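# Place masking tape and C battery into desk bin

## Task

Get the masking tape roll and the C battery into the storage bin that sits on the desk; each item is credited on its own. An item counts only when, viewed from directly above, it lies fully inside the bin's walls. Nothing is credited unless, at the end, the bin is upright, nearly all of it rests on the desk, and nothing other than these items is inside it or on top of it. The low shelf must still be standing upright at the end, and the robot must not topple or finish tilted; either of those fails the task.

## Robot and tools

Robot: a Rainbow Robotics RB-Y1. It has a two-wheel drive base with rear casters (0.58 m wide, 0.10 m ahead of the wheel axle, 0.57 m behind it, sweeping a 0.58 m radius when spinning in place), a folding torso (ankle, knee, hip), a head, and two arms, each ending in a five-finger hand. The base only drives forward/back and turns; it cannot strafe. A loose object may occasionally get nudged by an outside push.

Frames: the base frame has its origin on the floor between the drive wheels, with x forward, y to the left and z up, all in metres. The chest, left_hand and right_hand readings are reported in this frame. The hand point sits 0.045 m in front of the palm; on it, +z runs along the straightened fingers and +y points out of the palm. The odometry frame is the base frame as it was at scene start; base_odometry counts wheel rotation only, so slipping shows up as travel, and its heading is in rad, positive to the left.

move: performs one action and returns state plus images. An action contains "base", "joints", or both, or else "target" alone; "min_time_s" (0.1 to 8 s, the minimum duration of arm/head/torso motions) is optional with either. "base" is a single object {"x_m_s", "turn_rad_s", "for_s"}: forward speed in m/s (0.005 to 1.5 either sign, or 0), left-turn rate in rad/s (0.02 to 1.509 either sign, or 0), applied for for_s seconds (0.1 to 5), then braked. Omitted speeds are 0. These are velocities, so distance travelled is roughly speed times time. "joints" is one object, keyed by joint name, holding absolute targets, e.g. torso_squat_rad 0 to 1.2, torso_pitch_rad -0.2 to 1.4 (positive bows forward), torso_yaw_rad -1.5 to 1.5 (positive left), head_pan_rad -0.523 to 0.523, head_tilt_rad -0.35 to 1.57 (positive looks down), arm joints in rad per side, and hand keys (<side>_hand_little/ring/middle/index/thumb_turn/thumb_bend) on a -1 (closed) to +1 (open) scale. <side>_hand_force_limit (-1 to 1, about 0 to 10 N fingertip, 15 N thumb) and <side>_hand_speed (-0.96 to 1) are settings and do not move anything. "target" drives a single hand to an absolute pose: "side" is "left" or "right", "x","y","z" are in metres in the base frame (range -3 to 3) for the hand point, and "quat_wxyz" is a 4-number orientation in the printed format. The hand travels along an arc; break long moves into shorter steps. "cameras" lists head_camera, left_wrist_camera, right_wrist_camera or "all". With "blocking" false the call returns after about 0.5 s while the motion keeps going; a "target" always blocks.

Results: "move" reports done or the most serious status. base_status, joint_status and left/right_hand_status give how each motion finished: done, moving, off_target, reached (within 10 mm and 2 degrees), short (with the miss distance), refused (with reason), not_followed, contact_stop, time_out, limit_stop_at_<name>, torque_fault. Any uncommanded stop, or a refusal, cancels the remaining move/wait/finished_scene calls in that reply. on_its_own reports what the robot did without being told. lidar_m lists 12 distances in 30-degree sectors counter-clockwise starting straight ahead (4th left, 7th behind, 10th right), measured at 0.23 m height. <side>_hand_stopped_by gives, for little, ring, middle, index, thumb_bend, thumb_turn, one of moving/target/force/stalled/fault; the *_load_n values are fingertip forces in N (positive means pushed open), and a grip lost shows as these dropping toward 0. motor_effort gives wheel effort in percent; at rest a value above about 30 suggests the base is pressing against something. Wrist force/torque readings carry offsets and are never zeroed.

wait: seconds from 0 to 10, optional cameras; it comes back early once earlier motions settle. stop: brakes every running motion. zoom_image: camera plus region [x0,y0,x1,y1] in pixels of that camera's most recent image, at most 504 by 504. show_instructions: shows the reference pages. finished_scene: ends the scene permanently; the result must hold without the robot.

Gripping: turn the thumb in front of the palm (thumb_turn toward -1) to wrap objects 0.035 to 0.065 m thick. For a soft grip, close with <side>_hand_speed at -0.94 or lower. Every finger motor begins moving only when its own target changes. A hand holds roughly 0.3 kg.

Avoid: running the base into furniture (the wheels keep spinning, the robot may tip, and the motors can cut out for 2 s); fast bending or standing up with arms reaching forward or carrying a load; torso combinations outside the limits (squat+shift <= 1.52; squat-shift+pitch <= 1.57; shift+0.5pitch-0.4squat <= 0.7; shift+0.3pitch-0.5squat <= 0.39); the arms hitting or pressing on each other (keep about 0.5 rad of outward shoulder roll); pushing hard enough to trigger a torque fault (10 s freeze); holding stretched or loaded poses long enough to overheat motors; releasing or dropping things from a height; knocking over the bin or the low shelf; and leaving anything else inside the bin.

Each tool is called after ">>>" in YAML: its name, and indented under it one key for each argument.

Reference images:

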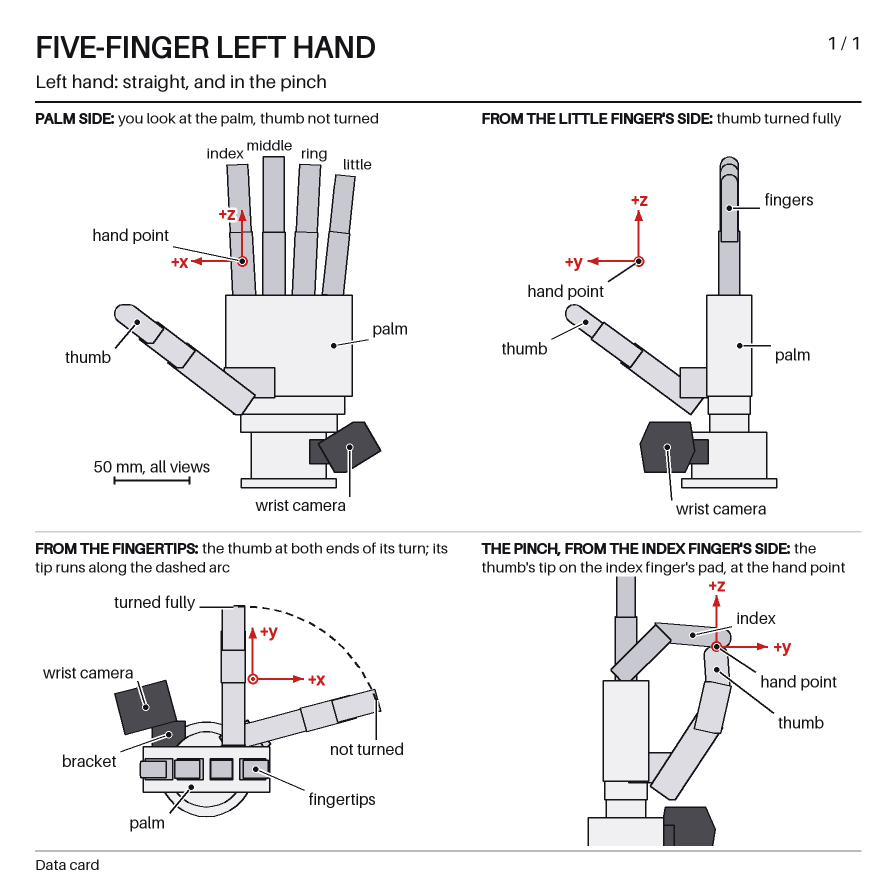

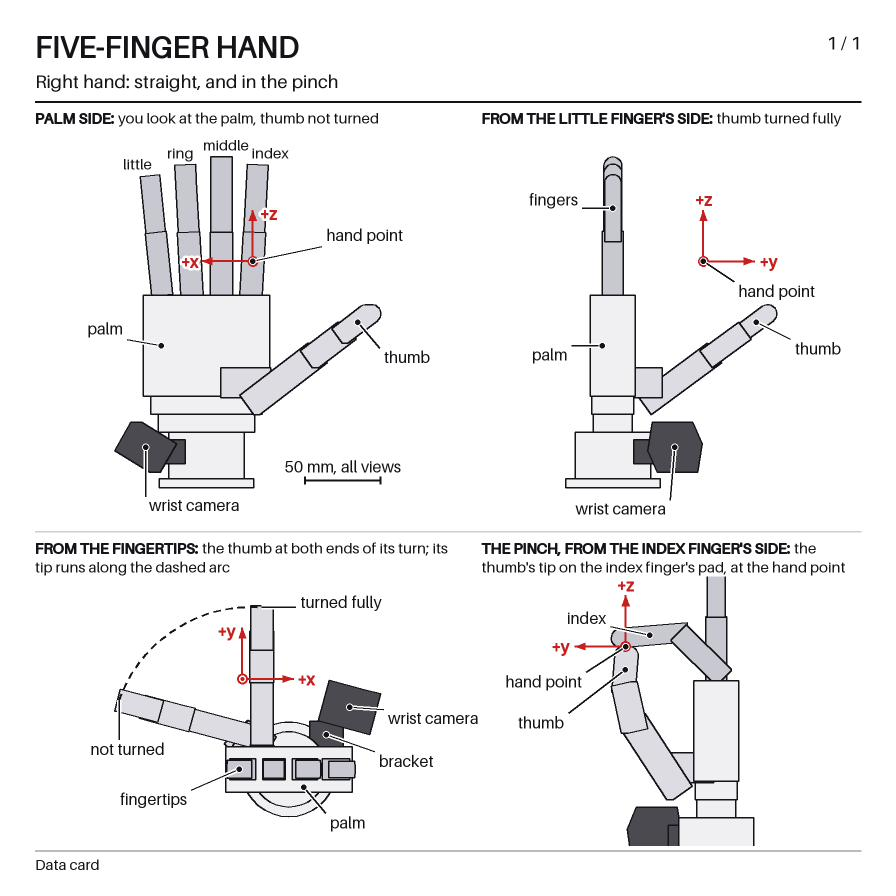

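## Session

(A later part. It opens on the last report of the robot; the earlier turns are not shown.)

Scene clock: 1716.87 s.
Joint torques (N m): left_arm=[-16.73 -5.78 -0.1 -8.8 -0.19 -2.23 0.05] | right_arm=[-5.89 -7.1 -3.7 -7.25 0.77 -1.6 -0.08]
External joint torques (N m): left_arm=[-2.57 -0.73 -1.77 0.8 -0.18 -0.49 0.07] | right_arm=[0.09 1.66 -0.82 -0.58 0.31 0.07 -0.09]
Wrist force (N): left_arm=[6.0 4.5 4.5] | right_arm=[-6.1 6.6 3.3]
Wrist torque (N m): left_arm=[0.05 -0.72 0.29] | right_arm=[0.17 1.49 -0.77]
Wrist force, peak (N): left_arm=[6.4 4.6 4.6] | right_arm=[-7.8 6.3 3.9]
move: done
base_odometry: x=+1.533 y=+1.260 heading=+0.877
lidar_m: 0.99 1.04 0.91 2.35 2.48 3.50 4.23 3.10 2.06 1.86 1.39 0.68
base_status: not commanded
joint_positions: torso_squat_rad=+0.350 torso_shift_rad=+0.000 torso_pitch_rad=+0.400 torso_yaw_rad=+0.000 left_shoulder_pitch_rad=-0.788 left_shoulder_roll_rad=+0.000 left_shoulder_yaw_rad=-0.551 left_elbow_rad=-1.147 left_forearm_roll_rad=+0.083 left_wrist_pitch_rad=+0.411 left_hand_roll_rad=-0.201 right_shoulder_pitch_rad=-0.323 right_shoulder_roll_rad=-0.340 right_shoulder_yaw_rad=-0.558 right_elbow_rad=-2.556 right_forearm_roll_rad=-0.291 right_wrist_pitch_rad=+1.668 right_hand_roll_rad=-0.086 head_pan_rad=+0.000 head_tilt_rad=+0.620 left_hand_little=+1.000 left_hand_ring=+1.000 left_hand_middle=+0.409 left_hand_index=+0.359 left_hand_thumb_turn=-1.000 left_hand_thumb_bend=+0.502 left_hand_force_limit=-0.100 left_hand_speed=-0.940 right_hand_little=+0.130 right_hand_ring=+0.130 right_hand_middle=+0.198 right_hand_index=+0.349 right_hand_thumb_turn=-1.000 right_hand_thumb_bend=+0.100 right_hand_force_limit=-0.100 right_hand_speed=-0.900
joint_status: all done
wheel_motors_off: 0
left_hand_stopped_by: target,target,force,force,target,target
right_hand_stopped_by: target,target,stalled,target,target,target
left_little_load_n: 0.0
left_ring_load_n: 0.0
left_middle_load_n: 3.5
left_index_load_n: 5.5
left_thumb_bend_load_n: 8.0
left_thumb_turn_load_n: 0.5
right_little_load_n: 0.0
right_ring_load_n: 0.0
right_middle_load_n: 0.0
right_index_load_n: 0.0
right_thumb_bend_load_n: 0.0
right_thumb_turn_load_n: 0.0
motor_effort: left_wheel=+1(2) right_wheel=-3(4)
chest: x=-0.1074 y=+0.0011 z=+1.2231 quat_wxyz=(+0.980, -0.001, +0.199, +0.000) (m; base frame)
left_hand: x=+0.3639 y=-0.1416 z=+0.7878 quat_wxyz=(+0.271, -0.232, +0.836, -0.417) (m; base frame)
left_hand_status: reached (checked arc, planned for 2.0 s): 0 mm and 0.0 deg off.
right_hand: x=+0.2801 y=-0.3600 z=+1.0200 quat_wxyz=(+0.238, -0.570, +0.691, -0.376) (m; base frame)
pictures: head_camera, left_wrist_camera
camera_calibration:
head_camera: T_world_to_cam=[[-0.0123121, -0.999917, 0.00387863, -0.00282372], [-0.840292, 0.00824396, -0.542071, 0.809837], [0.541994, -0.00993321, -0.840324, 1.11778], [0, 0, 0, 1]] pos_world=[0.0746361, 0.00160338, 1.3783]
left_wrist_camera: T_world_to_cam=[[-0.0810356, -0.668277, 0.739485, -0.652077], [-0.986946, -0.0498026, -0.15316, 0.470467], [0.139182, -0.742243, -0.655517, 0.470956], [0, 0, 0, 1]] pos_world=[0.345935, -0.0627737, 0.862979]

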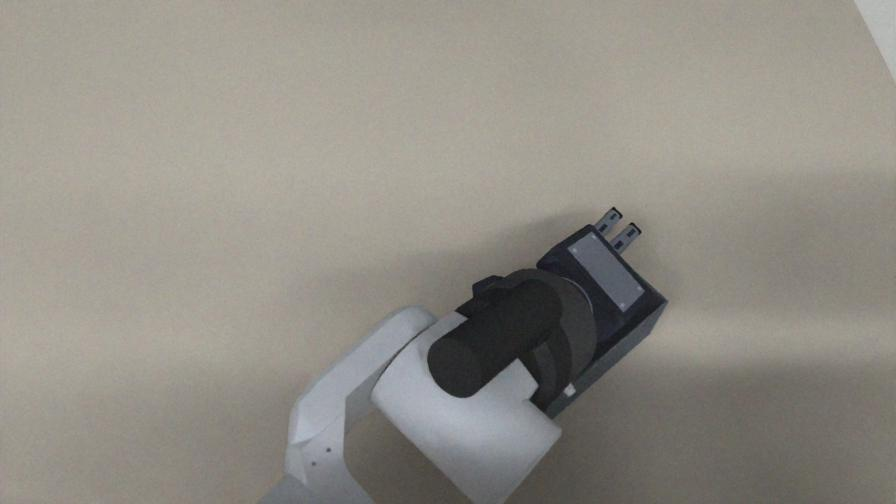

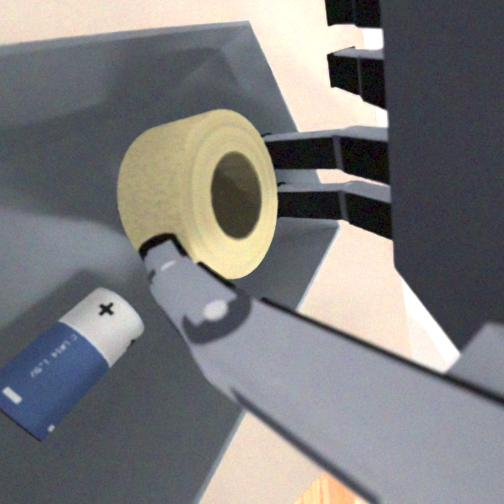

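>>> move:
  target: {"side": "left", "x": 0.364, "y": -0.1415, "z": 0.776, "quat_wxyz": [0.2709, -0.2322, 0.8355, -0.4174]}
  min_time_s: 2

>>> move:
  target: {"side": "left", "x": 0.364, "y": -0.1415, "z": 0.768, "quat_wxyz": [0.2709, -0.2322, 0.8355, -0.4174]}
  min_time_s: 2
  cameras: ["head_camera", "left_wrist_camera"]

Scene clock: 1736.40 s.
Joint torques (N m): left_arm=[-16.67 -5.92 -0.18 -8.73 -0.18 -2.2 -0.05] | right_arm=[-5.72 -7.53 -3.52 -7.05 0.65 -1.61 -0.01]
External joint torques (N m): left_arm=[-2.42 -1.01 -1.91 0.7 -0.16 -0.46 -0.03] | right_arm=[0.26 1.22 -0.64 -0.38 0.18 0.05 -0.02]
Wrist force (N): left_arm=[6.0 4.5 4.5] | right_arm=[-6.7 6.2 3.3]
Wrist torque (N m): left_arm=[0.07 -0.73 0.31] | right_arm=[0.17 1.55 -0.81]
Wrist force, peak (N): left_arm=[6.2 4.4 4.7] | right_arm=[-7.2 7.0 4.2]
move: done
base_odometry: x=+1.533 y=+1.260 heading=+0.877
lidar_m: 0.99 1.04 0.90 2.37 2.47 3.49 4.24 3.09 2.08 1.87 1.39 0.67
base_status: not commanded
joint_positions: torso_squat_rad=+0.350 torso_shift_rad=+0.000 torso_pitch_rad=+0.400 torso_yaw_rad=+0.000 left_shoulder_pitch_rad=-0.805 left_shoulder_roll_rad=+0.000 left_shoulder_yaw_rad=-0.566 left_elbow_rad=-1.080 left_forearm_roll_rad=+0.074 left_wrist_pitch_rad=+0.357 left_hand_roll_rad=-0.173 right_shoulder_pitch_rad=-0.323 right_shoulder_roll_rad=-0.340 right_shoulder_yaw_rad=-0.558 right_elbow_rad=-2.556 right_forearm_roll_rad=-0.291 right_wrist_pitch_rad=+1.668 right_hand_roll_rad=-0.086 head_pan_rad=+0.000 head_tilt_rad=+0.620 left_hand_little=+1.000 left_hand_ring=+1.000 left_hand_middle=+0.409 left_hand_index=+0.359 left_hand_thumb_turn=-1.000 left_hand_thumb_bend=+0.502 left_hand_force_limit=-0.100 left_hand_speed=-0.940 right_hand_little=+0.130 right_hand_ring=+0.130 right_hand_middle=+0.198 right_hand_index=+0.349 right_hand_thumb_turn=-1.000 right_hand_thumb_bend=+0.100 right_hand_force_limit=-0.100 right_hand_speed=-0.900
joint_status: all done
wheel_motors_off: 0
left_hand_stopped_by: target,target,force,force,target,target
right_hand_stopped_by: target,target,stalled,target,target,target
left_little_load_n: 0.0
left_ring_load_n: 0.0
left_middle_load_n: 3.0
left_index_load_n: 5.0
left_thumb_bend_load_n: 8.0
left_thumb_turn_load_n: 0.0
right_little_load_n: 0.0
right_ring_load_n: 0.0
right_middle_load_n: 0.0
right_index_load_n: 0.0
right_thumb_bend_load_n: 0.0
right_thumb_turn_load_n: 0.0
motor_effort: left_wheel=+1(2) right_wheel=-2(4)
chest: x=-0.1074 y=+0.0011 z=+1.2231 quat_wxyz=(+0.980, -0.001, +0.199, +0.000) (m; base frame)
left_hand: x=+0.3639 y=-0.1411 z=+0.7759 quat_wxyz=(+0.271, -0.232, +0.836, -0.417) (m; base frame)
left_hand_status: reached (checked arc, planned for 2.0 s): 0 mm and 0.0 deg off.
right_hand: x=+0.2801 y=-0.3600 z=+1.0200 quat_wxyz=(+0.238, -0.570, +0.691, -0.376) (m; base frame)
pictures: none

Scene clock: 1738.73 s.
Joint torques (N m): left_arm=[-16.98 -5.85 -0.26 -8.49 -0.21 -2.23 0.05] | right_arm=[-5.83 -7.26 -3.22 -7.36 0.78 -1.63 -0.15]
External joint torques (N m): left_arm=[-2.63 -1.04 -2.07 0.8 -0.18 -0.5 0.07] | right_arm=[0.15 1.49 -0.34 -0.69 0.32 0.03 -0.17]
Wrist force (N): left_arm=[5.6 4.3 4.3] | right_arm=[-6.5 6.6 4.1]
Wrist torque (N m): left_arm=[0.04 -0.67 0.31] | right_arm=[0.15 1.52 -0.79]
Wrist force, peak (N): left_arm=[5.9 4.5 4.5] | right_arm=[-7.2 7.3 3.9]
move: done
base_odometry: x=+1.533 y=+1.260 heading=+0.877
lidar_m: 0.99 1.03 0.90 2.36 2.48 3.48 4.23 3.08 2.08 1.86 1.40 0.68
base_status: not commanded
joint_positions: torso_squat_rad=+0.350 torso_shift_rad=+0.000 torso_pitch_rad=+0.400 torso_yaw_rad=+0.000 left_shoulder_pitch_rad=-0.821 left_shoulder_roll_rad=+0.000 left_shoulder_yaw_rad=-0.582 left_elbow_rad=-1.029 left_forearm_roll_rad=+0.058 left_wrist_pitch_rad=+0.318 left_hand_roll_rad=-0.138 right_shoulder_pitch_rad=-0.323 right_shoulder_roll_rad=-0.340 right_shoulder_yaw_rad=-0.558 right_elbow_rad=-2.556 right_forearm_roll_rad=-0.291 right_wrist_pitch_rad=+1.668 right_hand_roll_rad=-0.086 head_pan_rad=+0.000 head_tilt_rad=+0.620 left_hand_little=+1.000 left_hand_ring=+1.000 left_hand_middle=+0.409 left_hand_index=+0.359 left_hand_thumb_turn=-1.000 left_hand_thumb_bend=+0.502 left_hand_force_limit=-0.100 left_hand_speed=-0.940 right_hand_little=+0.130 right_hand_ring=+0.130 right_hand_middle=+0.198 right_hand_index=+0.349 right_hand_thumb_turn=-1.000 right_hand_thumb_bend=+0.100 right_hand_force_limit=-0.100 right_hand_speed=-0.900
joint_status: all done
wheel_motors_off: 0
left_hand_stopped_by: target,target,force,force,target,target
right_hand_stopped_by: target,target,stalled,target,target,target
left_little_load_n: 0.0
left_ring_load_n: 0.0
left_middle_load_n: 3.5
left_index_load_n: 5.0
left_thumb_bend_load_n: 8.0
left_thumb_turn_load_n: 0.5
right_little_load_n: 0.0
right_ring_load_n: 0.0
right_middle_load_n: 0.0
right_index_load_n: 0.0
right_thumb_bend_load_n: 0.0
right_thumb_turn_load_n: 0.0
motor_effort: left_wheel=+1(2) right_wheel=-2(3)
chest: x=-0.1074 y=+0.0011 z=+1.2231 quat_wxyz=(+0.980, -0.001, +0.199, +0.000) (m; base frame)
left_hand: x=+0.3639 y=-0.1411 z=+0.7678 quat_wxyz=(+0.271, -0.232, +0.836, -0.418) (m; base frame)
left_hand_status: reached (checked arc, planned for 2.0 s): 0 mm and 0.0 deg off.
right_hand: x=+0.2801 y=-0.3600 z=+1.0200 quat_wxyz=(+0.238, -0.570, +0.691, -0.376) (m; base frame)
pictures: head_camera, left_wrist_camera
camera_calibration:
head_camera: T_world_to_cam=[[-0.0123121, -0.999917, 0.00387863, -0.00282372], [-0.840292, 0.00824396, -0.542071, 0.809837], [0.541994, -0.00993321, -0.840324, 1.11778], [0, 0, 0, 1]] pos_world=[0.0746361, 0.00160338, 1.3783]
left_wrist_camera: T_world_to_cam=[[-0.0811207, -0.668108, 0.739629, -0.637035], [-0.986982, -0.0495511, -0.153009, 0.467328], [0.138876, -0.742412, -0.655391, 0.458207], [0, 0, 0, 1]] pos_world=[0.345933, -0.0622737, 0.84298]

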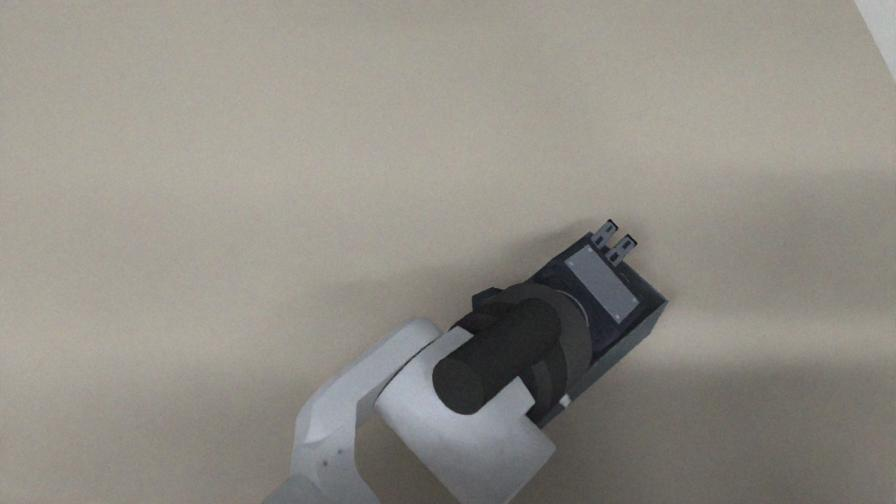

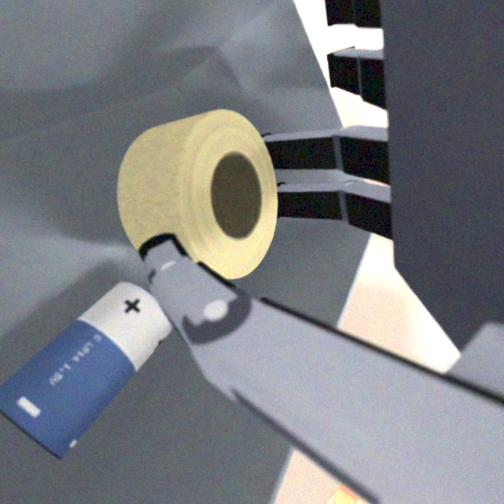

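>>> move:
  target: {"side": "left", "x": 0.3645, "y": -0.1418, "z": 0.762, "quat_wxyz": [0.2709, -0.2322, 0.8355, -0.4174]}
  min_time_s: 2
  cameras: ["head_camera", "left_wrist_camera"]

>>> zoom_image:
  camera: "left_wrist_camera"
  region: [60, 100, 340, 380]

Scene clock: 1747.97 s.
Joint torques (N m): left_arm=[-16.4 -5.15 -0.25 -7.87 -0.15 -1.99 -0.04] | right_arm=[-5.58 -7.32 -3.46 -7.19 0.72 -1.62 -0.08]
External joint torques (N m): left_arm=[-1.97 -0.43 -2.11 1.32 -0.12 -0.27 -0.03] | right_arm=[0.4 1.44 -0.58 -0.52 0.25 0.05 -0.09]
Wrist force (N): left_arm=[5.2 3.6 3.9] | right_arm=[-6.0 6.9 3.2]
Wrist torque (N m): left_arm=[0.12 -0.70 0.30] | right_arm=[0.21 1.42 -0.78]
Wrist force, peak (N): left_arm=[6.0 4.5 4.3] | right_arm=[-7.3 7.2 4.1]
move: done
base_odometry: x=+1.533 y=+1.260 heading=+0.877
lidar_m: 0.99 1.04 0.91 2.35 2.48 3.50 4.22 3.10 2.06 1.87 1.39 0.68
base_status: not commanded
joint_positions: torso_squat_rad=+0.350 torso_shift_rad=+0.000 torso_pitch_rad=+0.400 torso_yaw_rad=+0.000 left_shoulder_pitch_rad=-0.833 left_shoulder_roll_rad=+0.000 left_shoulder_yaw_rad=-0.592 left_elbow_rad=-0.993 left_forearm_roll_rad=+0.051 left_wrist_pitch_rad=+0.290 left_hand_roll_rad=-0.117 right_shoulder_pitch_rad=-0.323 right_shoulder_roll_rad=-0.340 right_shoulder_yaw_rad=-0.558 right_elbow_rad=-2.556 right_forearm_roll_rad=-0.291 right_wrist_pitch_rad=+1.668 right_hand_roll_rad=-0.086 head_pan_rad=+0.000 head_tilt_rad=+0.620 left_hand_little=+1.000 left_hand_ring=+1.000 left_hand_middle=+0.409 left_hand_index=+0.359 left_hand_thumb_turn=-1.000 left_hand_thumb_bend=+0.502 left_hand_force_limit=-0.100 left_hand_speed=-0.940 right_hand_little=+0.130 right_hand_ring=+0.130 right_hand_middle=+0.198 right_hand_index=+0.349 right_hand_thumb_turn=-1.000 right_hand_thumb_bend=+0.100 right_hand_force_limit=-0.100 right_hand_speed=-0.900
joint_status: all done
wheel_motors_off: 0
left_hand_stopped_by: target,target,force,force,target,target
right_hand_stopped_by: target,target,stalled,target,target,target
left_little_load_n: 0.0
left_ring_load_n: 0.0
left_middle_load_n: 3.0
left_index_load_n: 5.0
left_thumb_bend_load_n: 8.0
left_thumb_turn_load_n: 0.5
right_little_load_n: 0.0
right_ring_load_n: 0.0
right_middle_load_n: 0.0
right_index_load_n: 0.0
right_thumb_bend_load_n: 0.0
right_thumb_turn_load_n: 0.0
motor_effort: left_wheel=+1(2) right_wheel=-3(4)
chest: x=-0.1074 y=+0.0011 z=+1.2231 quat_wxyz=(+0.980, -0.001, +0.199, +0.000) (m; base frame)
left_hand: x=+0.3641 y=-0.1410 z=+0.7625 quat_wxyz=(+0.270, -0.232, +0.836, -0.418) (m; base frame)
left_hand_status: reached (checked arc, planned for 2.0 s): 1 mm and 0.1 deg off.
right_hand: x=+0.2801 y=-0.3600 z=+1.0200 quat_wxyz=(+0.238, -0.570, +0.691, -0.376) (m; base frame)
pictures: head_camera, left_wrist_camera
camera_calibration:
head_camera: T_world_to_cam=[[-0.0123121, -0.999917, 0.00387863, -0.00282372], [-0.840292, 0.00824396, -0.542071, 0.809837], [0.541994, -0.00993321, -0.840324, 1.11778], [0, 0, 0, 1]] pos_world=[0.0746361, 0.00160338, 1.3783]
left_wrist_camera: T_world_to_cam=[[-0.0816061, -0.667862, 0.739798, -0.63291], [-0.987095, -0.0484527, -0.152626, 0.466584], [0.137779, -0.742707, -0.655289, 0.454978], [0, 0, 0, 1]] pos_world=[0.346228, -0.0621736, 0.837581]

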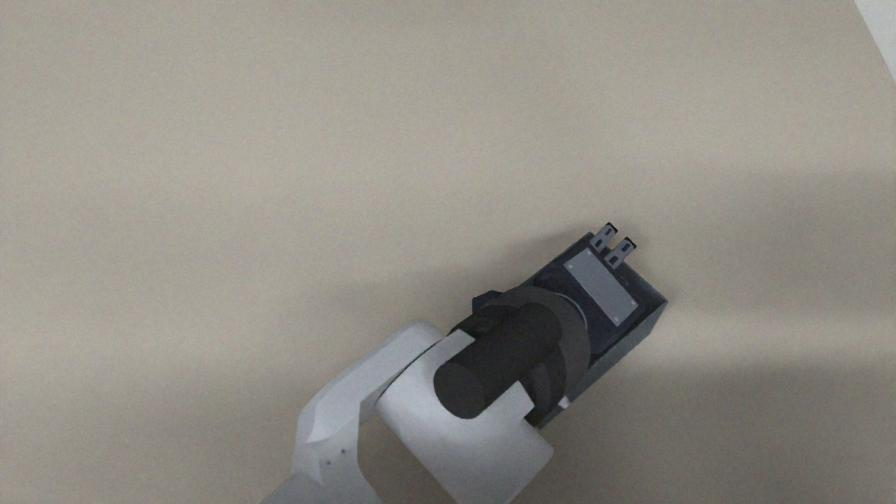

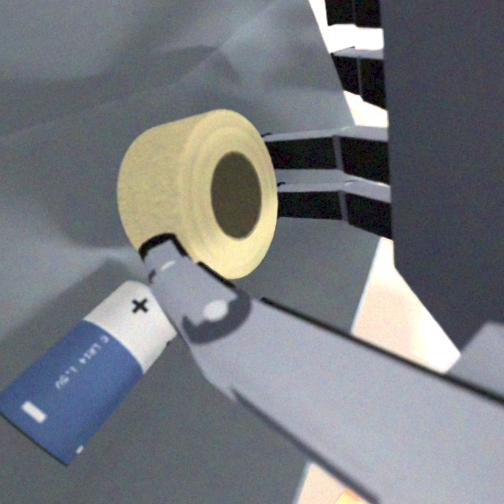

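Scaled by 1.800.

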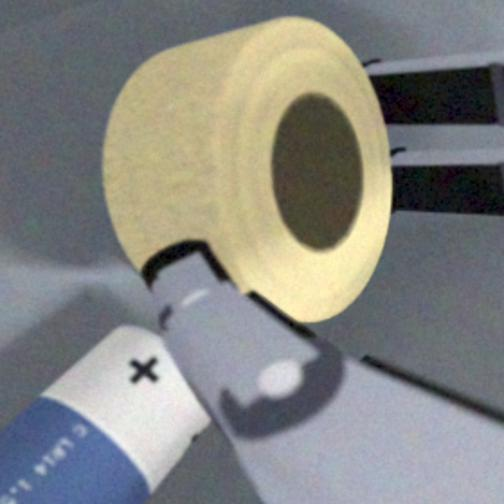

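>>> move:
  target: {"side": "left", "x": 0.364, "y": -0.1415, "z": 0.765, "quat_wxyz": [0.2709, -0.2322, 0.8355, -0.4174]}
  min_time_s: 1

>>> move:
  joints: {"left_hand_speed": -0.92, "left_hand_index": 0.45, "left_hand_middle": 0.49}
  cameras: ["head_camera", "left_wrist_camera"]

Scene clock: 1761.00 s.
Joint torques (N m): left_arm=[-14.16 -5.33 2.31 -9.55 -0.28 -1.6 -0.09] | right_arm=[-5.69 -7.56 -3.87 -7.33 0.71 -1.73 -0.08]
External joint torques (N m): left_arm=[0.25 -0.56 0.46 -0.32 -0.25 0.12 -0.08] | right_arm=[0.29 1.19 -0.99 -0.66 0.25 -0.06 -0.09]
Wrist force (N): left_arm=[5.6 4.5 4.2] | right_arm=[-6.5 6.8 3.5]
Wrist torque (N m): left_arm=[0.07 -0.66 0.29] | right_arm=[0.23 1.52 -0.78]
Wrist force, peak (N): left_arm=[5.9 4.5 4.2] | right_arm=[-7.5 7.0 4.3]
move: done
base_odometry: x=+1.533 y=+1.260 heading=+0.877
lidar_m: 0.99 1.04 0.91 2.36 2.48 3.49 4.23 3.09 2.07 1.85 1.40 0.68
base_status: not commanded
joint_positions: torso_squat_rad=+0.350 torso_shift_rad=+0.000 torso_pitch_rad=+0.400 torso_yaw_rad=+0.000 left_shoulder_pitch_rad=-0.829 left_shoulder_roll_rad=+0.000 left_shoulder_yaw_rad=-0.590 left_elbow_rad=-1.008 left_forearm_roll_rad=+0.045 left_wrist_pitch_rad=+0.302 left_hand_roll_rad=-0.115 right_shoulder_pitch_rad=-0.323 right_shoulder_roll_rad=-0.340 right_shoulder_yaw_rad=-0.558 right_elbow_rad=-2.556 right_forearm_roll_rad=-0.291 right_wrist_pitch_rad=+1.668 right_hand_roll_rad=-0.086 head_pan_rad=+0.000 head_tilt_rad=+0.620 left_hand_little=+1.000 left_hand_ring=+1.000 left_hand_middle=+0.409 left_hand_index=+0.359 left_hand_thumb_turn=-1.000 left_hand_thumb_bend=+0.502 left_hand_force_limit=-0.100 left_hand_speed=-0.940 right_hand_little=+0.130 right_hand_ring=+0.130 right_hand_middle=+0.198 right_hand_index=+0.349 right_hand_thumb_turn=-1.000 right_hand_thumb_bend=+0.100 right_hand_force_limit=-0.100 right_hand_speed=-0.900
joint_status: all done
wheel_motors_off: 0
left_hand_stopped_by: target,target,force,force,target,target
right_hand_stopped_by: target,target,stalled,target,target,target
left_little_load_n: 0.0
left_ring_load_n: 0.0
left_middle_load_n: 3.5
left_index_load_n: 5.0
left_thumb_bend_load_n: 8.0
left_thumb_turn_load_n: 0.5
right_little_load_n: 0.0
right_ring_load_n: 0.0
right_middle_load_n: 0.0
right_index_load_n: 0.0
right_thumb_bend_load_n: 0.0
right_thumb_turn_load_n: 0.0
motor_effort: left_wheel=+1(2) right_wheel=-2(3)
chest: x=-0.1074 y=+0.0011 z=+1.2231 quat_wxyz=(+0.980, -0.001, +0.199, +0.000) (m; base frame)
left_hand: x=+0.3641 y=-0.1415 z=+0.7649 quat_wxyz=(+0.271, -0.232, +0.836, -0.418) (m; base frame)
left_hand_status: reached (checked arc, planned for 1.0 s): 0 mm and 0.0 deg off.
right_hand: x=+0.2801 y=-0.3600 z=+1.0200 quat_wxyz=(+0.238, -0.570, +0.691, -0.376) (m; base frame)
pictures: none

Scene clock: 1761.90 s.
Joint torques (N m): left_arm=[-14.39 -5.42 2.53 -9.15 -0.24 -1.74 0.03] | right_arm=[-5.63 -6.84 -3.42 -7.01 0.64 -1.52 -0.11]
External joint torques (N m): left_arm=[0.01 -0.65 0.68 0.08 -0.21 -0.02 0.05] | right_arm=[0.35 1.92 -0.54 -0.34 0.17 0.14 -0.12]
Wrist force (N): left_arm=[5.3 4.1 3.8] | right_arm=[-6.5 7.0 4.0]
Wrist torque (N m): left_arm=[0.09 -0.65 0.30] | right_arm=[0.19 1.52 -0.79]
Wrist force, peak (N): left_arm=[5.9 4.6 4.1] | right_arm=[-6.7 7.6 4.0]
move: done
base_odometry: x=+1.533 y=+1.260 heading=+0.877
lidar_m: 0.99 1.04 0.90 2.35 2.47 3.50 4.23 3.09 2.07 1.87 1.40 0.68
base_status: not commanded
joint_positions: torso_squat_rad=+0.350 torso_shift_rad=+0.000 torso_pitch_rad=+0.400 torso_yaw_rad=+0.000 left_shoulder_pitch_rad=-0.829 left_shoulder_roll_rad=+0.000 left_shoulder_yaw_rad=-0.590 left_elbow_rad=-1.008 left_forearm_roll_rad=+0.045 left_wrist_pitch_rad=+0.302 left_hand_roll_rad=-0.115 right_shoulder_pitch_rad=-0.323 right_shoulder_roll_rad=-0.340 right_shoulder_yaw_rad=-0.558 right_elbow_rad=-2.556 right_forearm_roll_rad=-0.291 right_wrist_pitch_rad=+1.668 right_hand_roll_rad=-0.086 head_pan_rad=+0.000 head_tilt_rad=+0.620 left_hand_little=+1.000 left_hand_ring=+1.000 left_hand_middle=+0.490 left_hand_index=+0.450 left_hand_thumb_turn=-1.000 left_hand_thumb_bend=+0.500 left_hand_force_limit=-0.100 left_hand_speed=-0.920 right_hand_little=+0.130 right_hand_ring=+0.130 right_hand_middle=+0.198 right_hand_index=+0.349 right_hand_thumb_turn=-1.000 right_hand_thumb_bend=+0.100 right_hand_force_limit=-0.100 right_hand_speed=-0.900
joint_status: all done
wheel_motors_off: 0
left_hand_stopped_by: target,target,target,target,target,target
right_hand_stopped_by: target,target,stalled,target,target,target
left_little_load_n: 0.0
left_ring_load_n: 0.0
left_middle_load_n: 0.0
left_index_load_n: -0.5
left_thumb_bend_load_n: 0.0
left_thumb_turn_load_n: 0.0
right_little_load_n: 0.5
right_ring_load_n: 0.0
right_middle_load_n: 0.0
right_index_load_n: 0.0
right_thumb_bend_load_n: 0.0
right_thumb_turn_load_n: 0.0
motor_effort: left_wheel=+2(2) right_wheel=-3(3)
chest: x=-0.1074 y=+0.0011 z=+1.2231 quat_wxyz=(+0.980, -0.001, +0.199, +0.000) (m; base frame)
left_hand: x=+0.3641 y=-0.1415 z=+0.7649 quat_wxyz=(+0.271, -0.232, +0.836, -0.418) (m; base frame)
right_hand: x=+0.2801 y=-0.3600 z=+1.0200 quat_wxyz=(+0.238, -0.570, +0.691, -0.376) (m; base frame)
pictures: head_camera, left_wrist_camera
camera_calibration:
head_camera: T_world_to_cam=[[-0.0123121, -0.999917, 0.00387863, -0.00282372], [-0.840292, 0.00824396, -0.542071, 0.809837], [0.541994, -0.00993321, -0.840324, 1.11778], [0, 0, 0, 1]] pos_world=[0.0746361, 0.00160338, 1.3783]
left_wrist_camera: T_world_to_cam=[[-0.0818938, -0.668275, 0.739393, -0.634693], [-0.986875, -0.0492276, -0.153797, 0.467607], [0.139177, -0.742284, -0.655473, 0.455967], [0, 0, 0, 1]] pos_world=[0.346032, -0.0626736, 0.840078]

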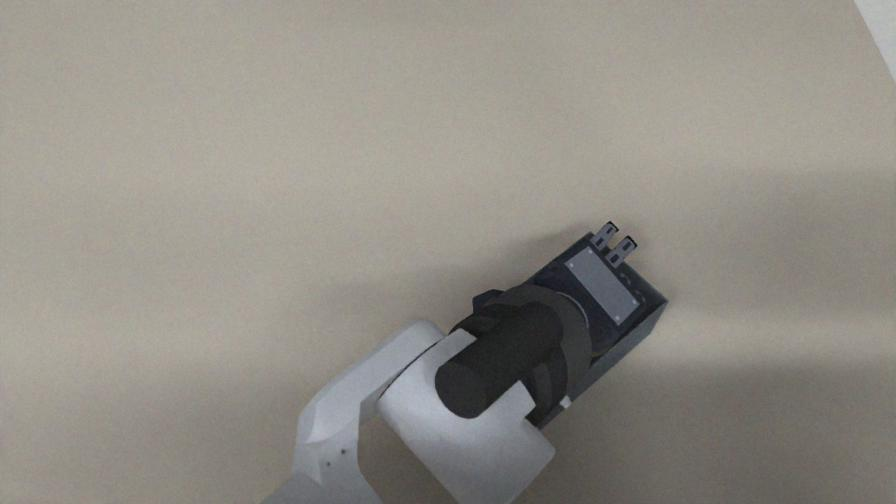

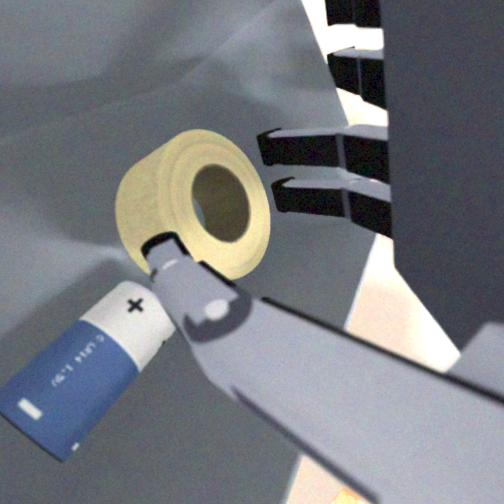

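>>> move:
  joints: {"left_hand_index": 0.58, "left_hand_middle": 0.6}

>>> move:
  target: {"side": "left", "x": 0.364, "y": -0.1415, "z": 0.785, "quat_wxyz": [0.2709, -0.2322, 0.8355, -0.4174]}
  min_time_s: 2.5
  cameras: ["left_wrist_camera"]

Scene clock: 1768.43 s.
Joint torques (N m): left_arm=[-14.68 -5.35 2.15 -8.52 -0.12 -1.8 0.05] | right_arm=[-6.05 -7.05 -3.37 -7.28 0.81 -1.71 -0.1]
External joint torques (N m): left_arm=[-0.28 -0.58 0.3 0.71 -0.08 -0.08 0.07] | right_arm=[-0.07 1.7 -0.49 -0.61 0.34 -0.05 -0.11]
Wrist force (N): left_arm=[4.8 2.1 2.7] | right_arm=[-6.3 6.5 3.3]
Wrist torque (N m): left_arm=[0.09 -0.74 0.36] | right_arm=[0.19 1.47 -0.78]
Wrist force, peak (N): left_arm=[5.7 4.5 4.1] | right_arm=[-7.2 7.2 3.6]
move: done
base_odometry: x=+1.533 y=+1.260 heading=+0.877
lidar_m: 0.98 1.04 0.90 2.36 2.49 3.51 4.23 3.08 2.06 1.87 1.40 0.68
base_status: not commanded
joint_positions: torso_squat_rad=+0.350 torso_shift_rad=+0.000 torso_pitch_rad=+0.400 torso_yaw_rad=+0.000 left_shoulder_pitch_rad=-0.829 left_shoulder_roll_rad=+0.000 left_shoulder_yaw_rad=-0.590 left_elbow_rad=-1.008 left_forearm_roll_rad=+0.045 left_wrist_pitch_rad=+0.302 left_hand_roll_rad=-0.115 right_shoulder_pitch_rad=-0.323 right_shoulder_roll_rad=-0.340 right_shoulder_yaw_rad=-0.558 right_elbow_rad=-2.556 right_forearm_roll_rad=-0.291 right_wrist_pitch_rad=+1.668 right_hand_roll_rad=-0.086 head_pan_rad=+0.000 head_tilt_rad=+0.620 left_hand_little=+1.000 left_hand_ring=+1.000 left_hand_middle=+0.598 left_hand_index=+0.580 left_hand_thumb_turn=-1.000 left_hand_thumb_bend=+0.500 left_hand_force_limit=-0.100 left_hand_speed=-0.920 right_hand_little=+0.130 right_hand_ring=+0.130 right_hand_middle=+0.198 right_hand_index=+0.349 right_hand_thumb_turn=-1.000 right_hand_thumb_bend=+0.100 right_hand_force_limit=-0.100 right_hand_speed=-0.900
joint_status: all done
wheel_motors_off: 0
left_hand_stopped_by: target,target,target,target,target,target
right_hand_stopped_by: target,target,stalled,target,target,target
left_little_load_n: 0.0
left_ring_load_n: 1.0
left_middle_load_n: -11.5
left_index_load_n: 0.0
left_thumb_bend_load_n: 0.0
left_thumb_turn_load_n: 0.0
right_little_load_n: 0.0
right_ring_load_n: 0.0
right_middle_load_n: 0.0
right_index_load_n: 0.0
right_thumb_bend_load_n: 0.0
right_thumb_turn_load_n: 0.5
motor_effort: left_wheel=+1(2) right_wheel=-3(3)
chest: x=-0.1074 y=+0.0011 z=+1.2231 quat_wxyz=(+0.980, -0.001, +0.199, +0.000) (m; base frame)
left_hand: x=+0.3641 y=-0.1416 z=+0.7650 quat_wxyz=(+0.271, -0.232, +0.836, -0.418) (m; base frame)
right_hand: x=+0.2801 y=-0.3600 z=+1.0200 quat_wxyz=(+0.238, -0.570, +0.691, -0.376) (m; base frame)
pictures: none

Scene clock: 1771.27 s.
Joint torques (N m): left_arm=[-13.96 -3.87 -0.15 -9.64 0.35 -1.54 -0.29] | right_arm=[-5.51 -7.16 -3.31 -7.13 0.67 -1.57 -0.08]
External joint torques (N m): left_arm=[0.36 0.87 -2.21 -0.18 0.41 0.19 -0.27] | right_arm=[0.47 1.6 -0.43 -0.46 0.2 0.09 -0.09]
Wrist force (N): left_arm=[5.5 4.2 4.4] | right_arm=[-6.3 6.9 3.6]
Wrist torque (N m): left_arm=[0.06 -0.68 0.17] | right_arm=[0.24 1.49 -0.75]
Wrist force, peak (N): left_arm=[5.7 4.4 4.4] | right_arm=[-7.2 7.4 4.3]
move: done
base_odometry: x=+1.533 y=+1.260 heading=+0.877
lidar_m: 0.99 1.03 0.91 2.35 2.48 3.51 4.23 3.09 2.07 1.87 1.40 0.68
base_status: not commanded
joint_positions: torso_squat_rad=+0.350 torso_shift_rad=+0.000 torso_pitch_rad=+0.400 torso_yaw_rad=+0.000 left_shoulder_pitch_rad=-0.809 left_shoulder_roll_rad=+0.023 left_shoulder_yaw_rad=-0.595 left_elbow_rad=-1.128 left_forearm_roll_rad=+0.054 left_wrist_pitch_rad=+0.394 left_hand_roll_rad=-0.117 right_shoulder_pitch_rad=-0.323 right_shoulder_roll_rad=-0.340 right_shoulder_yaw_rad=-0.558 right_elbow_rad=-2.556 right_forearm_roll_rad=-0.291 right_wrist_pitch_rad=+1.668 right_hand_roll_rad=-0.086 head_pan_rad=+0.000 head_tilt_rad=+0.620 left_hand_little=+1.000 left_hand_ring=+1.000 left_hand_middle=+0.598 left_hand_index=+0.580 left_hand_thumb_turn=-1.000 left_hand_thumb_bend=+0.500 left_hand_force_limit=-0.100 left_hand_speed=-0.920 right_hand_little=+0.130 right_hand_ring=+0.130 right_hand_middle=+0.198 right_hand_index=+0.349 right_hand_thumb_turn=-1.000 right_hand_thumb_bend=+0.100 right_hand_force_limit=-0.100 right_hand_speed=-0.900
joint_status: all done
wheel_motors_off: 0
left_hand_stopped_by: target,target,target,target,target,target
right_hand_stopped_by: target,target,stalled,target,target,target
left_little_load_n: 0.0
left_ring_load_n: -0.5
left_middle_load_n: 0.0
left_index_load_n: 0.0
left_thumb_bend_load_n: 0.0
left_thumb_turn_load_n: 0.0
right_little_load_n: 0.0
right_ring_load_n: 0.0
right_middle_load_n: 0.0
right_index_load_n: 0.0
right_thumb_bend_load_n: 0.0
right_thumb_turn_load_n: 0.0
motor_effort: left_wheel=+1(2) right_wheel=-3(4)
chest: x=-0.1074 y=+0.0011 z=+1.2231 quat_wxyz=(+0.980, -0.001, +0.199, +0.000) (m; base frame)
left_hand: x=+0.3643 y=-0.1417 z=+0.7849 quat_wxyz=(+0.271, -0.232, +0.836, -0.418) (m; base frame)
left_hand_status: reached (checked arc, planned for 2.5 s): 0 mm and 0.0 deg off.
right_hand: x=+0.2801 y=-0.3600 z=+1.0200 quat_wxyz=(+0.238, -0.570, +0.691, -0.376) (m; base frame)
pictures: left_wrist_camera
camera_calibration:
left_wrist_camera: T_world_to_cam=[[-0.0816361, -0.667969, 0.739698, -0.649932], [-0.986826, -0.0498422, -0.153919, 0.470923], [0.139681, -0.742518, -0.6551, 0.468391], [0, 0, 0, 1]] pos_world=[0.346235, -0.0628737, 0.860081]

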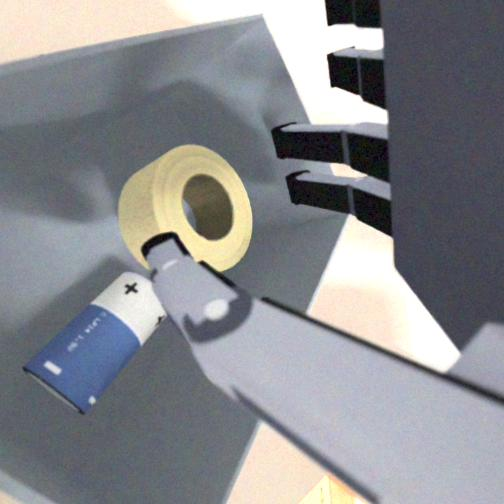

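>>> move:
  target: {"side": "left", "x": 0.362, "y": -0.140, "z": 0.83, "quat_wxyz": [0.2709, -0.2322, 0.8355, -0.4174]}
  min_time_s: 2

>>> move:
  target: {"side": "left", "x": 0.36, "y": -0.125, "z": 0.90, "quat_wxyz": [0.2709, -0.2322, 0.8355, -0.4174]}
  min_time_s: 2

>>> move:
  target: {"side": "left", "x": 0.36, "y": 0.02, "z": 0.98, "quat_wxyz": [0.2709, -0.2322, 0.8355, -0.4174]}
  min_time_s: 2.5
  cameras: ["head_camera"]

>>> zoom_image:
  camera: "head_camera"
  region: [480, 200, 720, 450]

Scene clock: 1780.70 s.
Joint torques (N m): left_arm=[-13.65 -3.91 0.53 -9.81 0.28 -1.64 -0.25] | right_arm=[-5.81 -7.58 -3.07 -7.07 0.68 -1.64 -0.14]
External joint torques (N m): left_arm=[0.5 0.67 -1.93 -0.08 0.39 0.08 -0.24] | right_arm=[0.17 1.18 -0.19 -0.4 0.21 0.03 -0.15]
Wrist force (N): left_arm=[5.8 3.9 4.5] | right_arm=[-6.6 6.3 4.0]
Wrist torque (N m): left_arm=[0.02 -0.72 0.20] | right_arm=[0.12 1.52 -0.83]
Wrist force, peak (N): left_arm=[6.0 4.3 4.5] | right_arm=[-7.7 7.1 3.4]
move: done
base_odometry: x=+1.533 y=+1.260 heading=+0.877
lidar_m: 0.99 1.04 0.91 2.36 2.49 3.49 4.22 3.09 2.08 1.87 1.40 0.68
base_status: not commanded
joint_positions: torso_squat_rad=+0.350 torso_shift_rad=+0.000 torso_pitch_rad=+0.400 torso_yaw_rad=+0.000 left_shoulder_pitch_rad=-0.785 left_shoulder_roll_rad=+0.063 left_shoulder_yaw_rad=-0.596 left_elbow_rad=-1.362 left_forearm_roll_rad=+0.073 left_wrist_pitch_rad=+0.586 left_hand_roll_rad=-0.119 right_shoulder_pitch_rad=-0.323 right_shoulder_roll_rad=-0.340 right_shoulder_yaw_rad=-0.558 right_elbow_rad=-2.556 right_forearm_roll_rad=-0.291 right_wrist_pitch_rad=+1.668 right_hand_roll_rad=-0.086 head_pan_rad=+0.000 head_tilt_rad=+0.620 left_hand_little=+1.000 left_hand_ring=+1.000 left_hand_middle=+0.598 left_hand_index=+0.580 left_hand_thumb_turn=-1.000 left_hand_thumb_bend=+0.500 left_hand_force_limit=-0.100 left_hand_speed=-0.920 right_hand_little=+0.130 right_hand_ring=+0.130 right_hand_middle=+0.198 right_hand_index=+0.349 right_hand_thumb_turn=-1.000 right_hand_thumb_bend=+0.100 right_hand_force_limit=-0.100 right_hand_speed=-0.900
joint_status: all done
wheel_motors_off: 0
left_hand_stopped_by: target,target,target,target,target,target
right_hand_stopped_by: target,target,stalled,target,target,target
left_little_load_n: 0.0
left_ring_load_n: -0.5
left_middle_load_n: 0.0
left_index_load_n: 0.0
left_thumb_bend_load_n: 0.0
left_thumb_turn_load_n: 0.0
right_little_load_n: 0.0
right_ring_load_n: 0.0
right_middle_load_n: 0.0
right_index_load_n: -0.5
right_thumb_bend_load_n: 0.0
right_thumb_turn_load_n: 0.0
motor_effort: left_wheel=+2(2) right_wheel=-3(3)
chest: x=-0.1074 y=+0.0011 z=+1.2231 quat_wxyz=(+0.980, -0.001, +0.199, +0.000) (m; base frame)
left_hand: x=+0.3622 y=-0.1401 z=+0.8301 quat_wxyz=(+0.271, -0.232, +0.836, -0.418) (m; base frame)
left_hand_status: reached (checked arc, planned for 2.0 s): 0 mm and 0.0 deg off.
right_hand: x=+0.2801 y=-0.3600 z=+1.0200 quat_wxyz=(+0.238, -0.570, +0.691, -0.376) (m; base frame)
pictures: none

Scene clock: 1783.03 s.
Joint torques (N m): left_arm=[-16.71 -3.09 3.48 -9.49 0.13 -1.69 -0.27] | right_arm=[-5.54 -7.48 -3.73 -7.3 0.53 -1.53 0]
External joint torques (N m): left_arm=[-2.51 0.5 0.3 0.02 0.31 0.03 -0.26] | right_arm=[0.43 1.28 -0.85 -0.63 0.06 0.13 -0.01]
Wrist force (N): left_arm=[5.7 4.0 4.6] | right_arm=[-7.0 6.4 3.7]
Wrist torque (N m): left_arm=[0.03 -0.67 0.17] | right_arm=[0.14 1.59 -0.87]
Wrist force, peak (N): left_arm=[6.1 4.1 4.6] | right_arm=[-6.8 7.4 3.6]
move: done
base_odometry: x=+1.533 y=+1.260 heading=+0.877
lidar_m: 0.98 1.03 0.91 2.36 2.48 3.50 4.23 3.09 2.08 1.87 1.39 0.68
base_status: not commanded
joint_positions: torso_squat_rad=+0.350 torso_shift_rad=+0.000 torso_pitch_rad=+0.400 torso_yaw_rad=+0.000 left_shoulder_pitch_rad=-0.794 left_shoulder_roll_rad=+0.129 left_shoulder_yaw_rad=-0.568 left_elbow_rad=-1.656 left_forearm_roll_rad=+0.134 left_wrist_pitch_rad=+0.853 left_hand_roll_rad=-0.122 right_shoulder_pitch_rad=-0.323 right_shoulder_roll_rad=-0.340 right_shoulder_yaw_rad=-0.558 right_elbow_rad=-2.556 right_forearm_roll_rad=-0.291 right_wrist_pitch_rad=+1.668 right_hand_roll_rad=-0.086 head_pan_rad=+0.000 head_tilt_rad=+0.620 left_hand_little=+1.000 left_hand_ring=+1.000 left_hand_middle=+0.598 left_hand_index=+0.580 left_hand_thumb_turn=-1.000 left_hand_thumb_bend=+0.500 left_hand_force_limit=-0.100 left_hand_speed=-0.920 right_hand_little=+0.130 right_hand_ring=+0.130 right_hand_middle=+0.198 right_hand_index=+0.349 right_hand_thumb_turn=-1.000 right_hand_thumb_bend=+0.100 right_hand_force_limit=-0.100 right_hand_speed=-0.900
joint_status: all done
wheel_motors_off: 0
left_hand_stopped_by: target,target,target,target,target,target
right_hand_stopped_by: target,target,stalled,target,target,target
left_little_load_n: 0.0
left_ring_load_n: 0.0
left_middle_load_n: 0.0
left_index_load_n: 0.0
left_thumb_bend_load_n: 0.0
left_thumb_turn_load_n: 0.0
right_little_load_n: 0.0
right_ring_load_n: 0.0
right_middle_load_n: 0.0
right_index_load_n: 0.0
right_thumb_bend_load_n: 0.0
right_thumb_turn_load_n: 0.0
motor_effort: left_wheel=+1(2) right_wheel=-2(3)
chest: x=-0.1074 y=+0.0011 z=+1.2231 quat_wxyz=(+0.980, -0.001, +0.199, +0.000) (m; base frame)
left_hand: x=+0.3599 y=-0.1251 z=+0.8997 quat_wxyz=(+0.271, -0.232, +0.836, -0.417) (m; base frame)
left_hand_status: reached (checked arc, planned for 2.0 s): 0 mm and 0.0 deg off.
right_hand: x=+0.2801 y=-0.3600 z=+1.0200 quat_wxyz=(+0.238, -0.570, +0.691, -0.376) (m; base frame)
pictures: none

Scene clock: 1785.87 s.
Joint torques (N m): left_arm=[-12.9 3.54 6.02 -7.74 0.27 -1.73 -0.31] | right_arm=[-5.32 -6.98 -4.08 -7.11 0.67 -1.64 -0.26]
External joint torques (N m): left_arm=[0.13 0.2 0.31 -0.11 0.37 0.01 -0.3] | right_arm=[0.66 1.77 -1.2 -0.44 0.21 0.03 -0.27]
Wrist force (N): left_arm=[6.1 4.2 4.0] | right_arm=[-6.4 7.0 4.0]
Wrist torque (N m): left_arm=[0.09 -0.77 0.17] | right_arm=[0.24 1.50 -0.78]
Wrist force, peak (N): left_arm=[6.2 4.4 4.4] | right_arm=[-7.3 7.1 3.9]
move: done
base_odometry: x=+1.533 y=+1.260 heading=+0.877
lidar_m: 0.99 1.04 0.91 2.36 2.48 3.49 4.22 3.09 2.06 1.87 1.39 0.68
base_status: not commanded
joint_positions: torso_squat_rad=+0.350 torso_shift_rad=+0.000 torso_pitch_rad=+0.400 torso_yaw_rad=+0.000 left_shoulder_pitch_rad=-0.701 left_shoulder_roll_rad=+0.518 left_shoulder_yaw_rad=-0.319 left_elbow_rad=-2.100 left_forearm_roll_rad=+0.554 left_wrist_pitch_rad=+1.076 left_hand_roll_rad=-0.208 right_shoulder_pitch_rad=-0.323 right_shoulder_roll_rad=-0.340 right_shoulder_yaw_rad=-0.558 right_elbow_rad=-2.556 right_forearm_roll_rad=-0.291 right_wrist_pitch_rad=+1.668 right_hand_roll_rad=-0.086 head_pan_rad=+0.000 head_tilt_rad=+0.620 left_hand_little=+1.000 left_hand_ring=+1.000 left_hand_middle=+0.598 left_hand_index=+0.580 left_hand_thumb_turn=-1.000 left_hand_thumb_bend=+0.500 left_hand_force_limit=-0.100 left_hand_speed=-0.920 right_hand_little=+0.130 right_hand_ring=+0.130 right_hand_middle=+0.198 right_hand_index=+0.349 right_hand_thumb_turn=-1.000 right_hand_thumb_bend=+0.100 right_hand_force_limit=-0.100 right_hand_speed=-0.900
joint_status: all done
wheel_motors_off: 0
left_hand_stopped_by: target,target,target,target,target,target
right_hand_stopped_by: target,target,stalled,target,target,target
left_little_load_n: 0.0
left_ring_load_n: 0.0
left_middle_load_n: 0.0
left_index_load_n: 0.0
left_thumb_bend_load_n: 0.0
left_thumb_turn_load_n: 0.0
right_little_load_n: 0.0
right_ring_load_n: 0.0
right_middle_load_n: 0.0
right_index_load_n: 0.0
right_thumb_bend_load_n: 0.0
right_thumb_turn_load_n: 0.0
motor_effort: left_wheel=+1(2) right_wheel=-3(4)
chest: x=-0.1074 y=+0.0011 z=+1.2231 quat_wxyz=(+0.980, -0.001, +0.199, +0.000) (m; base frame)
left_hand: x=+0.3603 y=+0.0191 z=+0.9798 quat_wxyz=(+0.272, -0.232, +0.836, -0.417) (m; base frame)
left_hand_status: reached (checked arc, planned for 2.5 s): 1 mm and 0.1 deg off.
right_hand: x=+0.2801 y=-0.3600 z=+1.0200 quat_wxyz=(+0.238, -0.570, +0.691, -0.376) (m; base frame)
pictures: head_camera
camera_calibration:
head_camera: T_world_to_cam=[[-0.0123121, -0.999917, 0.00387863, -0.00282372], [-0.840292, 0.00824396, -0.542071, 0.809837], [0.541994, -0.00993321, -0.840324, 1.11778], [0, 0, 0, 1]] pos_world=[0.0746361, 0.00160338, 1.3783]

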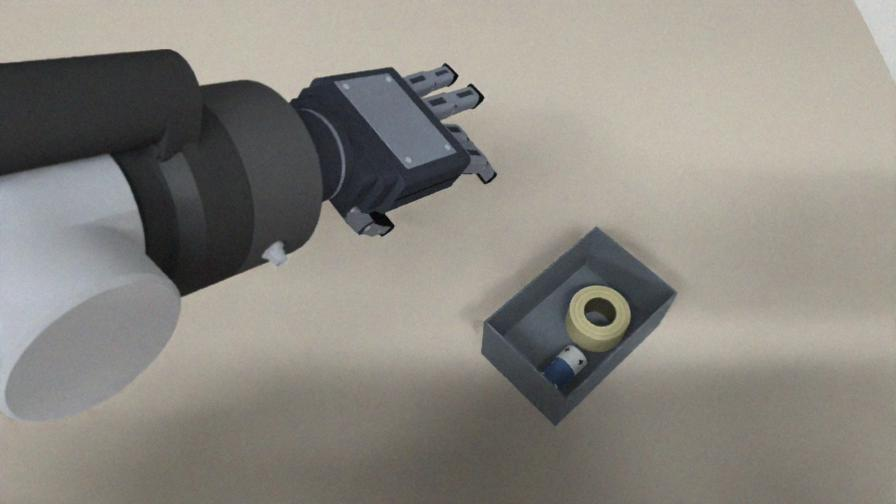

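Scaled by 2.016.

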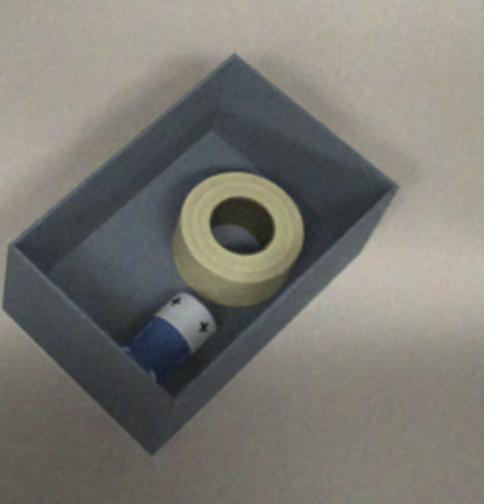

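>>> move:
  base: {"x_m_s": -0.15, "for_s": 2.5}

>>> move:
  joints: {"head_tilt_rad": 0.45}
  cameras: ["head_camera"]

Scene clock: 1796.20 s.
Joint torques (N m): left_arm=[-13.93 3.34 5.61 -7.42 0.07 -1.78 -0.27] | right_arm=[-5.92 -7.33 -3.33 -7.14 0.68 -1.75 -0.15]
External joint torques (N m): left_arm=[-0.9 0 -0.1 0.21 0.17 -0.03 -0.25] | right_arm=[0.06 1.43 -0.44 -0.47 0.22 -0.09 -0.16]
Wrist force (N): left_arm=[6.1 4.1 4.3] | right_arm=[-6.8 7.1 3.9]
Wrist torque (N m): left_arm=[0.04 -0.74 0.19] | right_arm=[0.24 1.56 -0.80]
Wrist force, peak (N): left_arm=[6.4 4.2 4.4] | right_arm=[-7.5 7.1 3.9]
move: done
base_odometry: x=+1.293 y=+0.971 heading=+0.878
lidar_m: 1.35 1.16 2.00 2.38 2.51 3.52 3.85 3.07 1.93 2.22 1.90 1.00
base_status: done (sent for 2.5 of 2.5 s)
joint_positions: torso_squat_rad=+0.350 torso_shift_rad=+0.000 torso_pitch_rad=+0.400 torso_yaw_rad=+0.000 left_shoulder_pitch_rad=-0.701 left_shoulder_roll_rad=+0.518 left_shoulder_yaw_rad=-0.319 left_elbow_rad=-2.100 left_forearm_roll_rad=+0.555 left_wrist_pitch_rad=+1.076 left_hand_roll_rad=-0.208 right_shoulder_pitch_rad=-0.323 right_shoulder_roll_rad=-0.340 right_shoulder_yaw_rad=-0.558 right_elbow_rad=-2.556 right_forearm_roll_rad=-0.291 right_wrist_pitch_rad=+1.668 right_hand_roll_rad=-0.086 head_pan_rad=+0.000 head_tilt_rad=+0.620 left_hand_little=+1.000 left_hand_ring=+1.000 left_hand_middle=+0.598 left_hand_index=+0.580 left_hand_thumb_turn=-1.000 left_hand_thumb_bend=+0.500 left_hand_force_limit=-0.100 left_hand_speed=-0.920 right_hand_little=+0.130 right_hand_ring=+0.130 right_hand_middle=+0.198 right_hand_index=+0.349 right_hand_thumb_turn=-1.000 right_hand_thumb_bend=+0.100 right_hand_force_limit=-0.100 right_hand_speed=-0.900
joint_status: not commanded
wheel_motors_off: 0
left_hand_stopped_by: target,target,target,target,target,target
right_hand_stopped_by: target,target,stalled,target,target,target
left_little_load_n: 0.0
left_ring_load_n: 0.0
left_middle_load_n: 0.0
left_index_load_n: 0.0
left_thumb_bend_load_n: 0.0
left_thumb_turn_load_n: 0.0
right_little_load_n: 0.0
right_ring_load_n: 0.0
right_middle_load_n: 0.0
right_index_load_n: 0.0
right_thumb_bend_load_n: 0.5
right_thumb_turn_load_n: 0.0
motor_effort: left_wheel=+10(28) right_wheel=-7(17)
chest: x=-0.1075 y=+0.0011 z=+1.2231 quat_wxyz=(+0.980, -0.001, +0.199, +0.000) (m; base frame)
left_hand: x=+0.3602 y=+0.0192 z=+0.9798 quat_wxyz=(+0.272, -0.232, +0.836, -0.417) (m; base frame)
right_hand: x=+0.2800 y=-0.3600 z=+1.0201 quat_wxyz=(+0.238, -0.569, +0.691, -0.376) (m; base frame)
pictures: none

Scene clock: 1796.90 s.
Joint torques (N m): left_arm=[-14.02 3.04 5.49 -7.33 0.11 -1.72 -0.3] | right_arm=[-6.32 -7.47 -2.88 -7.07 0.64 -1.55 -0.01]
External joint torques (N m): left_arm=[-0.99 -0.31 -0.21 0.3 0.21 0.02 -0.29] | right_arm=[-0.34 1.29 0 -0.4 0.17 0.11 -0.02]
Wrist force (N): left_arm=[6.0 4.2 4.3] | right_arm=[-7.3 6.4 3.4]
Wrist torque (N m): left_arm=[0.07 -0.73 0.17] | right_arm=[0.14 1.60 -0.88]
Wrist force, peak (N): left_arm=[6.4 4.3 4.3] | right_arm=[-7.1 7.2 4.2]
move: done
base_odometry: x=+1.293 y=+0.971 heading=+0.878
lidar_m: 1.36 1.17 2.00 2.38 2.52 3.52 3.86 3.08 1.92 2.23 1.89 1.00
base_status: not commanded
joint_positions: torso_squat_rad=+0.350 torso_shift_rad=+0.000 torso_pitch_rad=+0.400 torso_yaw_rad=+0.000 left_shoulder_pitch_rad=-0.701 left_shoulder_roll_rad=+0.518 left_shoulder_yaw_rad=-0.319 left_elbow_rad=-2.100 left_forearm_roll_rad=+0.555 left_wrist_pitch_rad=+1.076 left_hand_roll_rad=-0.208 right_shoulder_pitch_rad=-0.323 right_shoulder_roll_rad=-0.340 right_shoulder_yaw_rad=-0.558 right_elbow_rad=-2.556 right_forearm_roll_rad=-0.291 right_wrist_pitch_rad=+1.668 right_hand_roll_rad=-0.086 head_pan_rad=+0.000 head_tilt_rad=+0.450 left_hand_little=+1.000 left_hand_ring=+1.000 left_hand_middle=+0.598 left_hand_index=+0.580 left_hand_thumb_turn=-1.000 left_hand_thumb_bend=+0.500 left_hand_force_limit=-0.100 left_hand_speed=-0.920 right_hand_little=+0.130 right_hand_ring=+0.130 right_hand_middle=+0.198 right_hand_index=+0.349 right_hand_thumb_turn=-1.000 right_hand_thumb_bend=+0.100 right_hand_force_limit=-0.100 right_hand_speed=-0.900
joint_status: all done
wheel_motors_off: 0
left_hand_stopped_by: target,target,target,target,target,target
right_hand_stopped_by: target,target,stalled,target,target,target
left_little_load_n: 0.0
left_ring_load_n: 0.0
left_middle_load_n: 0.0
left_index_load_n: 0.0
left_thumb_bend_load_n: 0.0
left_thumb_turn_load_n: 0.0
right_little_load_n: 0.0
right_ring_load_n: 0.0
right_middle_load_n: 0.0
right_index_load_n: 0.0
right_thumb_bend_load_n: 0.0
right_thumb_turn_load_n: 0.0
motor_effort: left_wheel=+10(10) right_wheel=-7(8)
chest: x=-0.1075 y=+0.0011 z=+1.2231 quat_wxyz=(+0.980, -0.001, +0.199, +0.000) (m; base frame)
left_hand: x=+0.3602 y=+0.0192 z=+0.9798 quat_wxyz=(+0.272, -0.232, +0.836, -0.417) (m; base frame)
right_hand: x=+0.2800 y=-0.3600 z=+1.0201 quat_wxyz=(+0.238, -0.569, +0.691, -0.376) (m; base frame)
pictures: head_camera
camera_calibration:
head_camera: T_world_to_cam=[[-0.0125841, -0.999919, 0.00165334, 0.000266458], [-0.7363, 0.00814767, -0.676606, 0.998861], [0.676538, -0.00973183, -0.736343, 0.97375], [0, 0, 0, 1]] pos_world=[0.0766857, 0.00160442, 1.39285]

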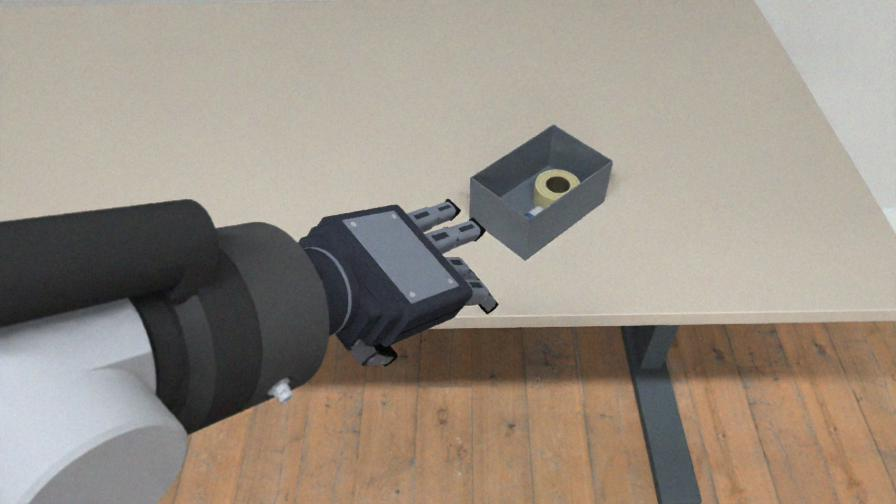

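Both objects are inside the upright bin on the desk.

>>> finished_scene:

The scene is finished: the task was done.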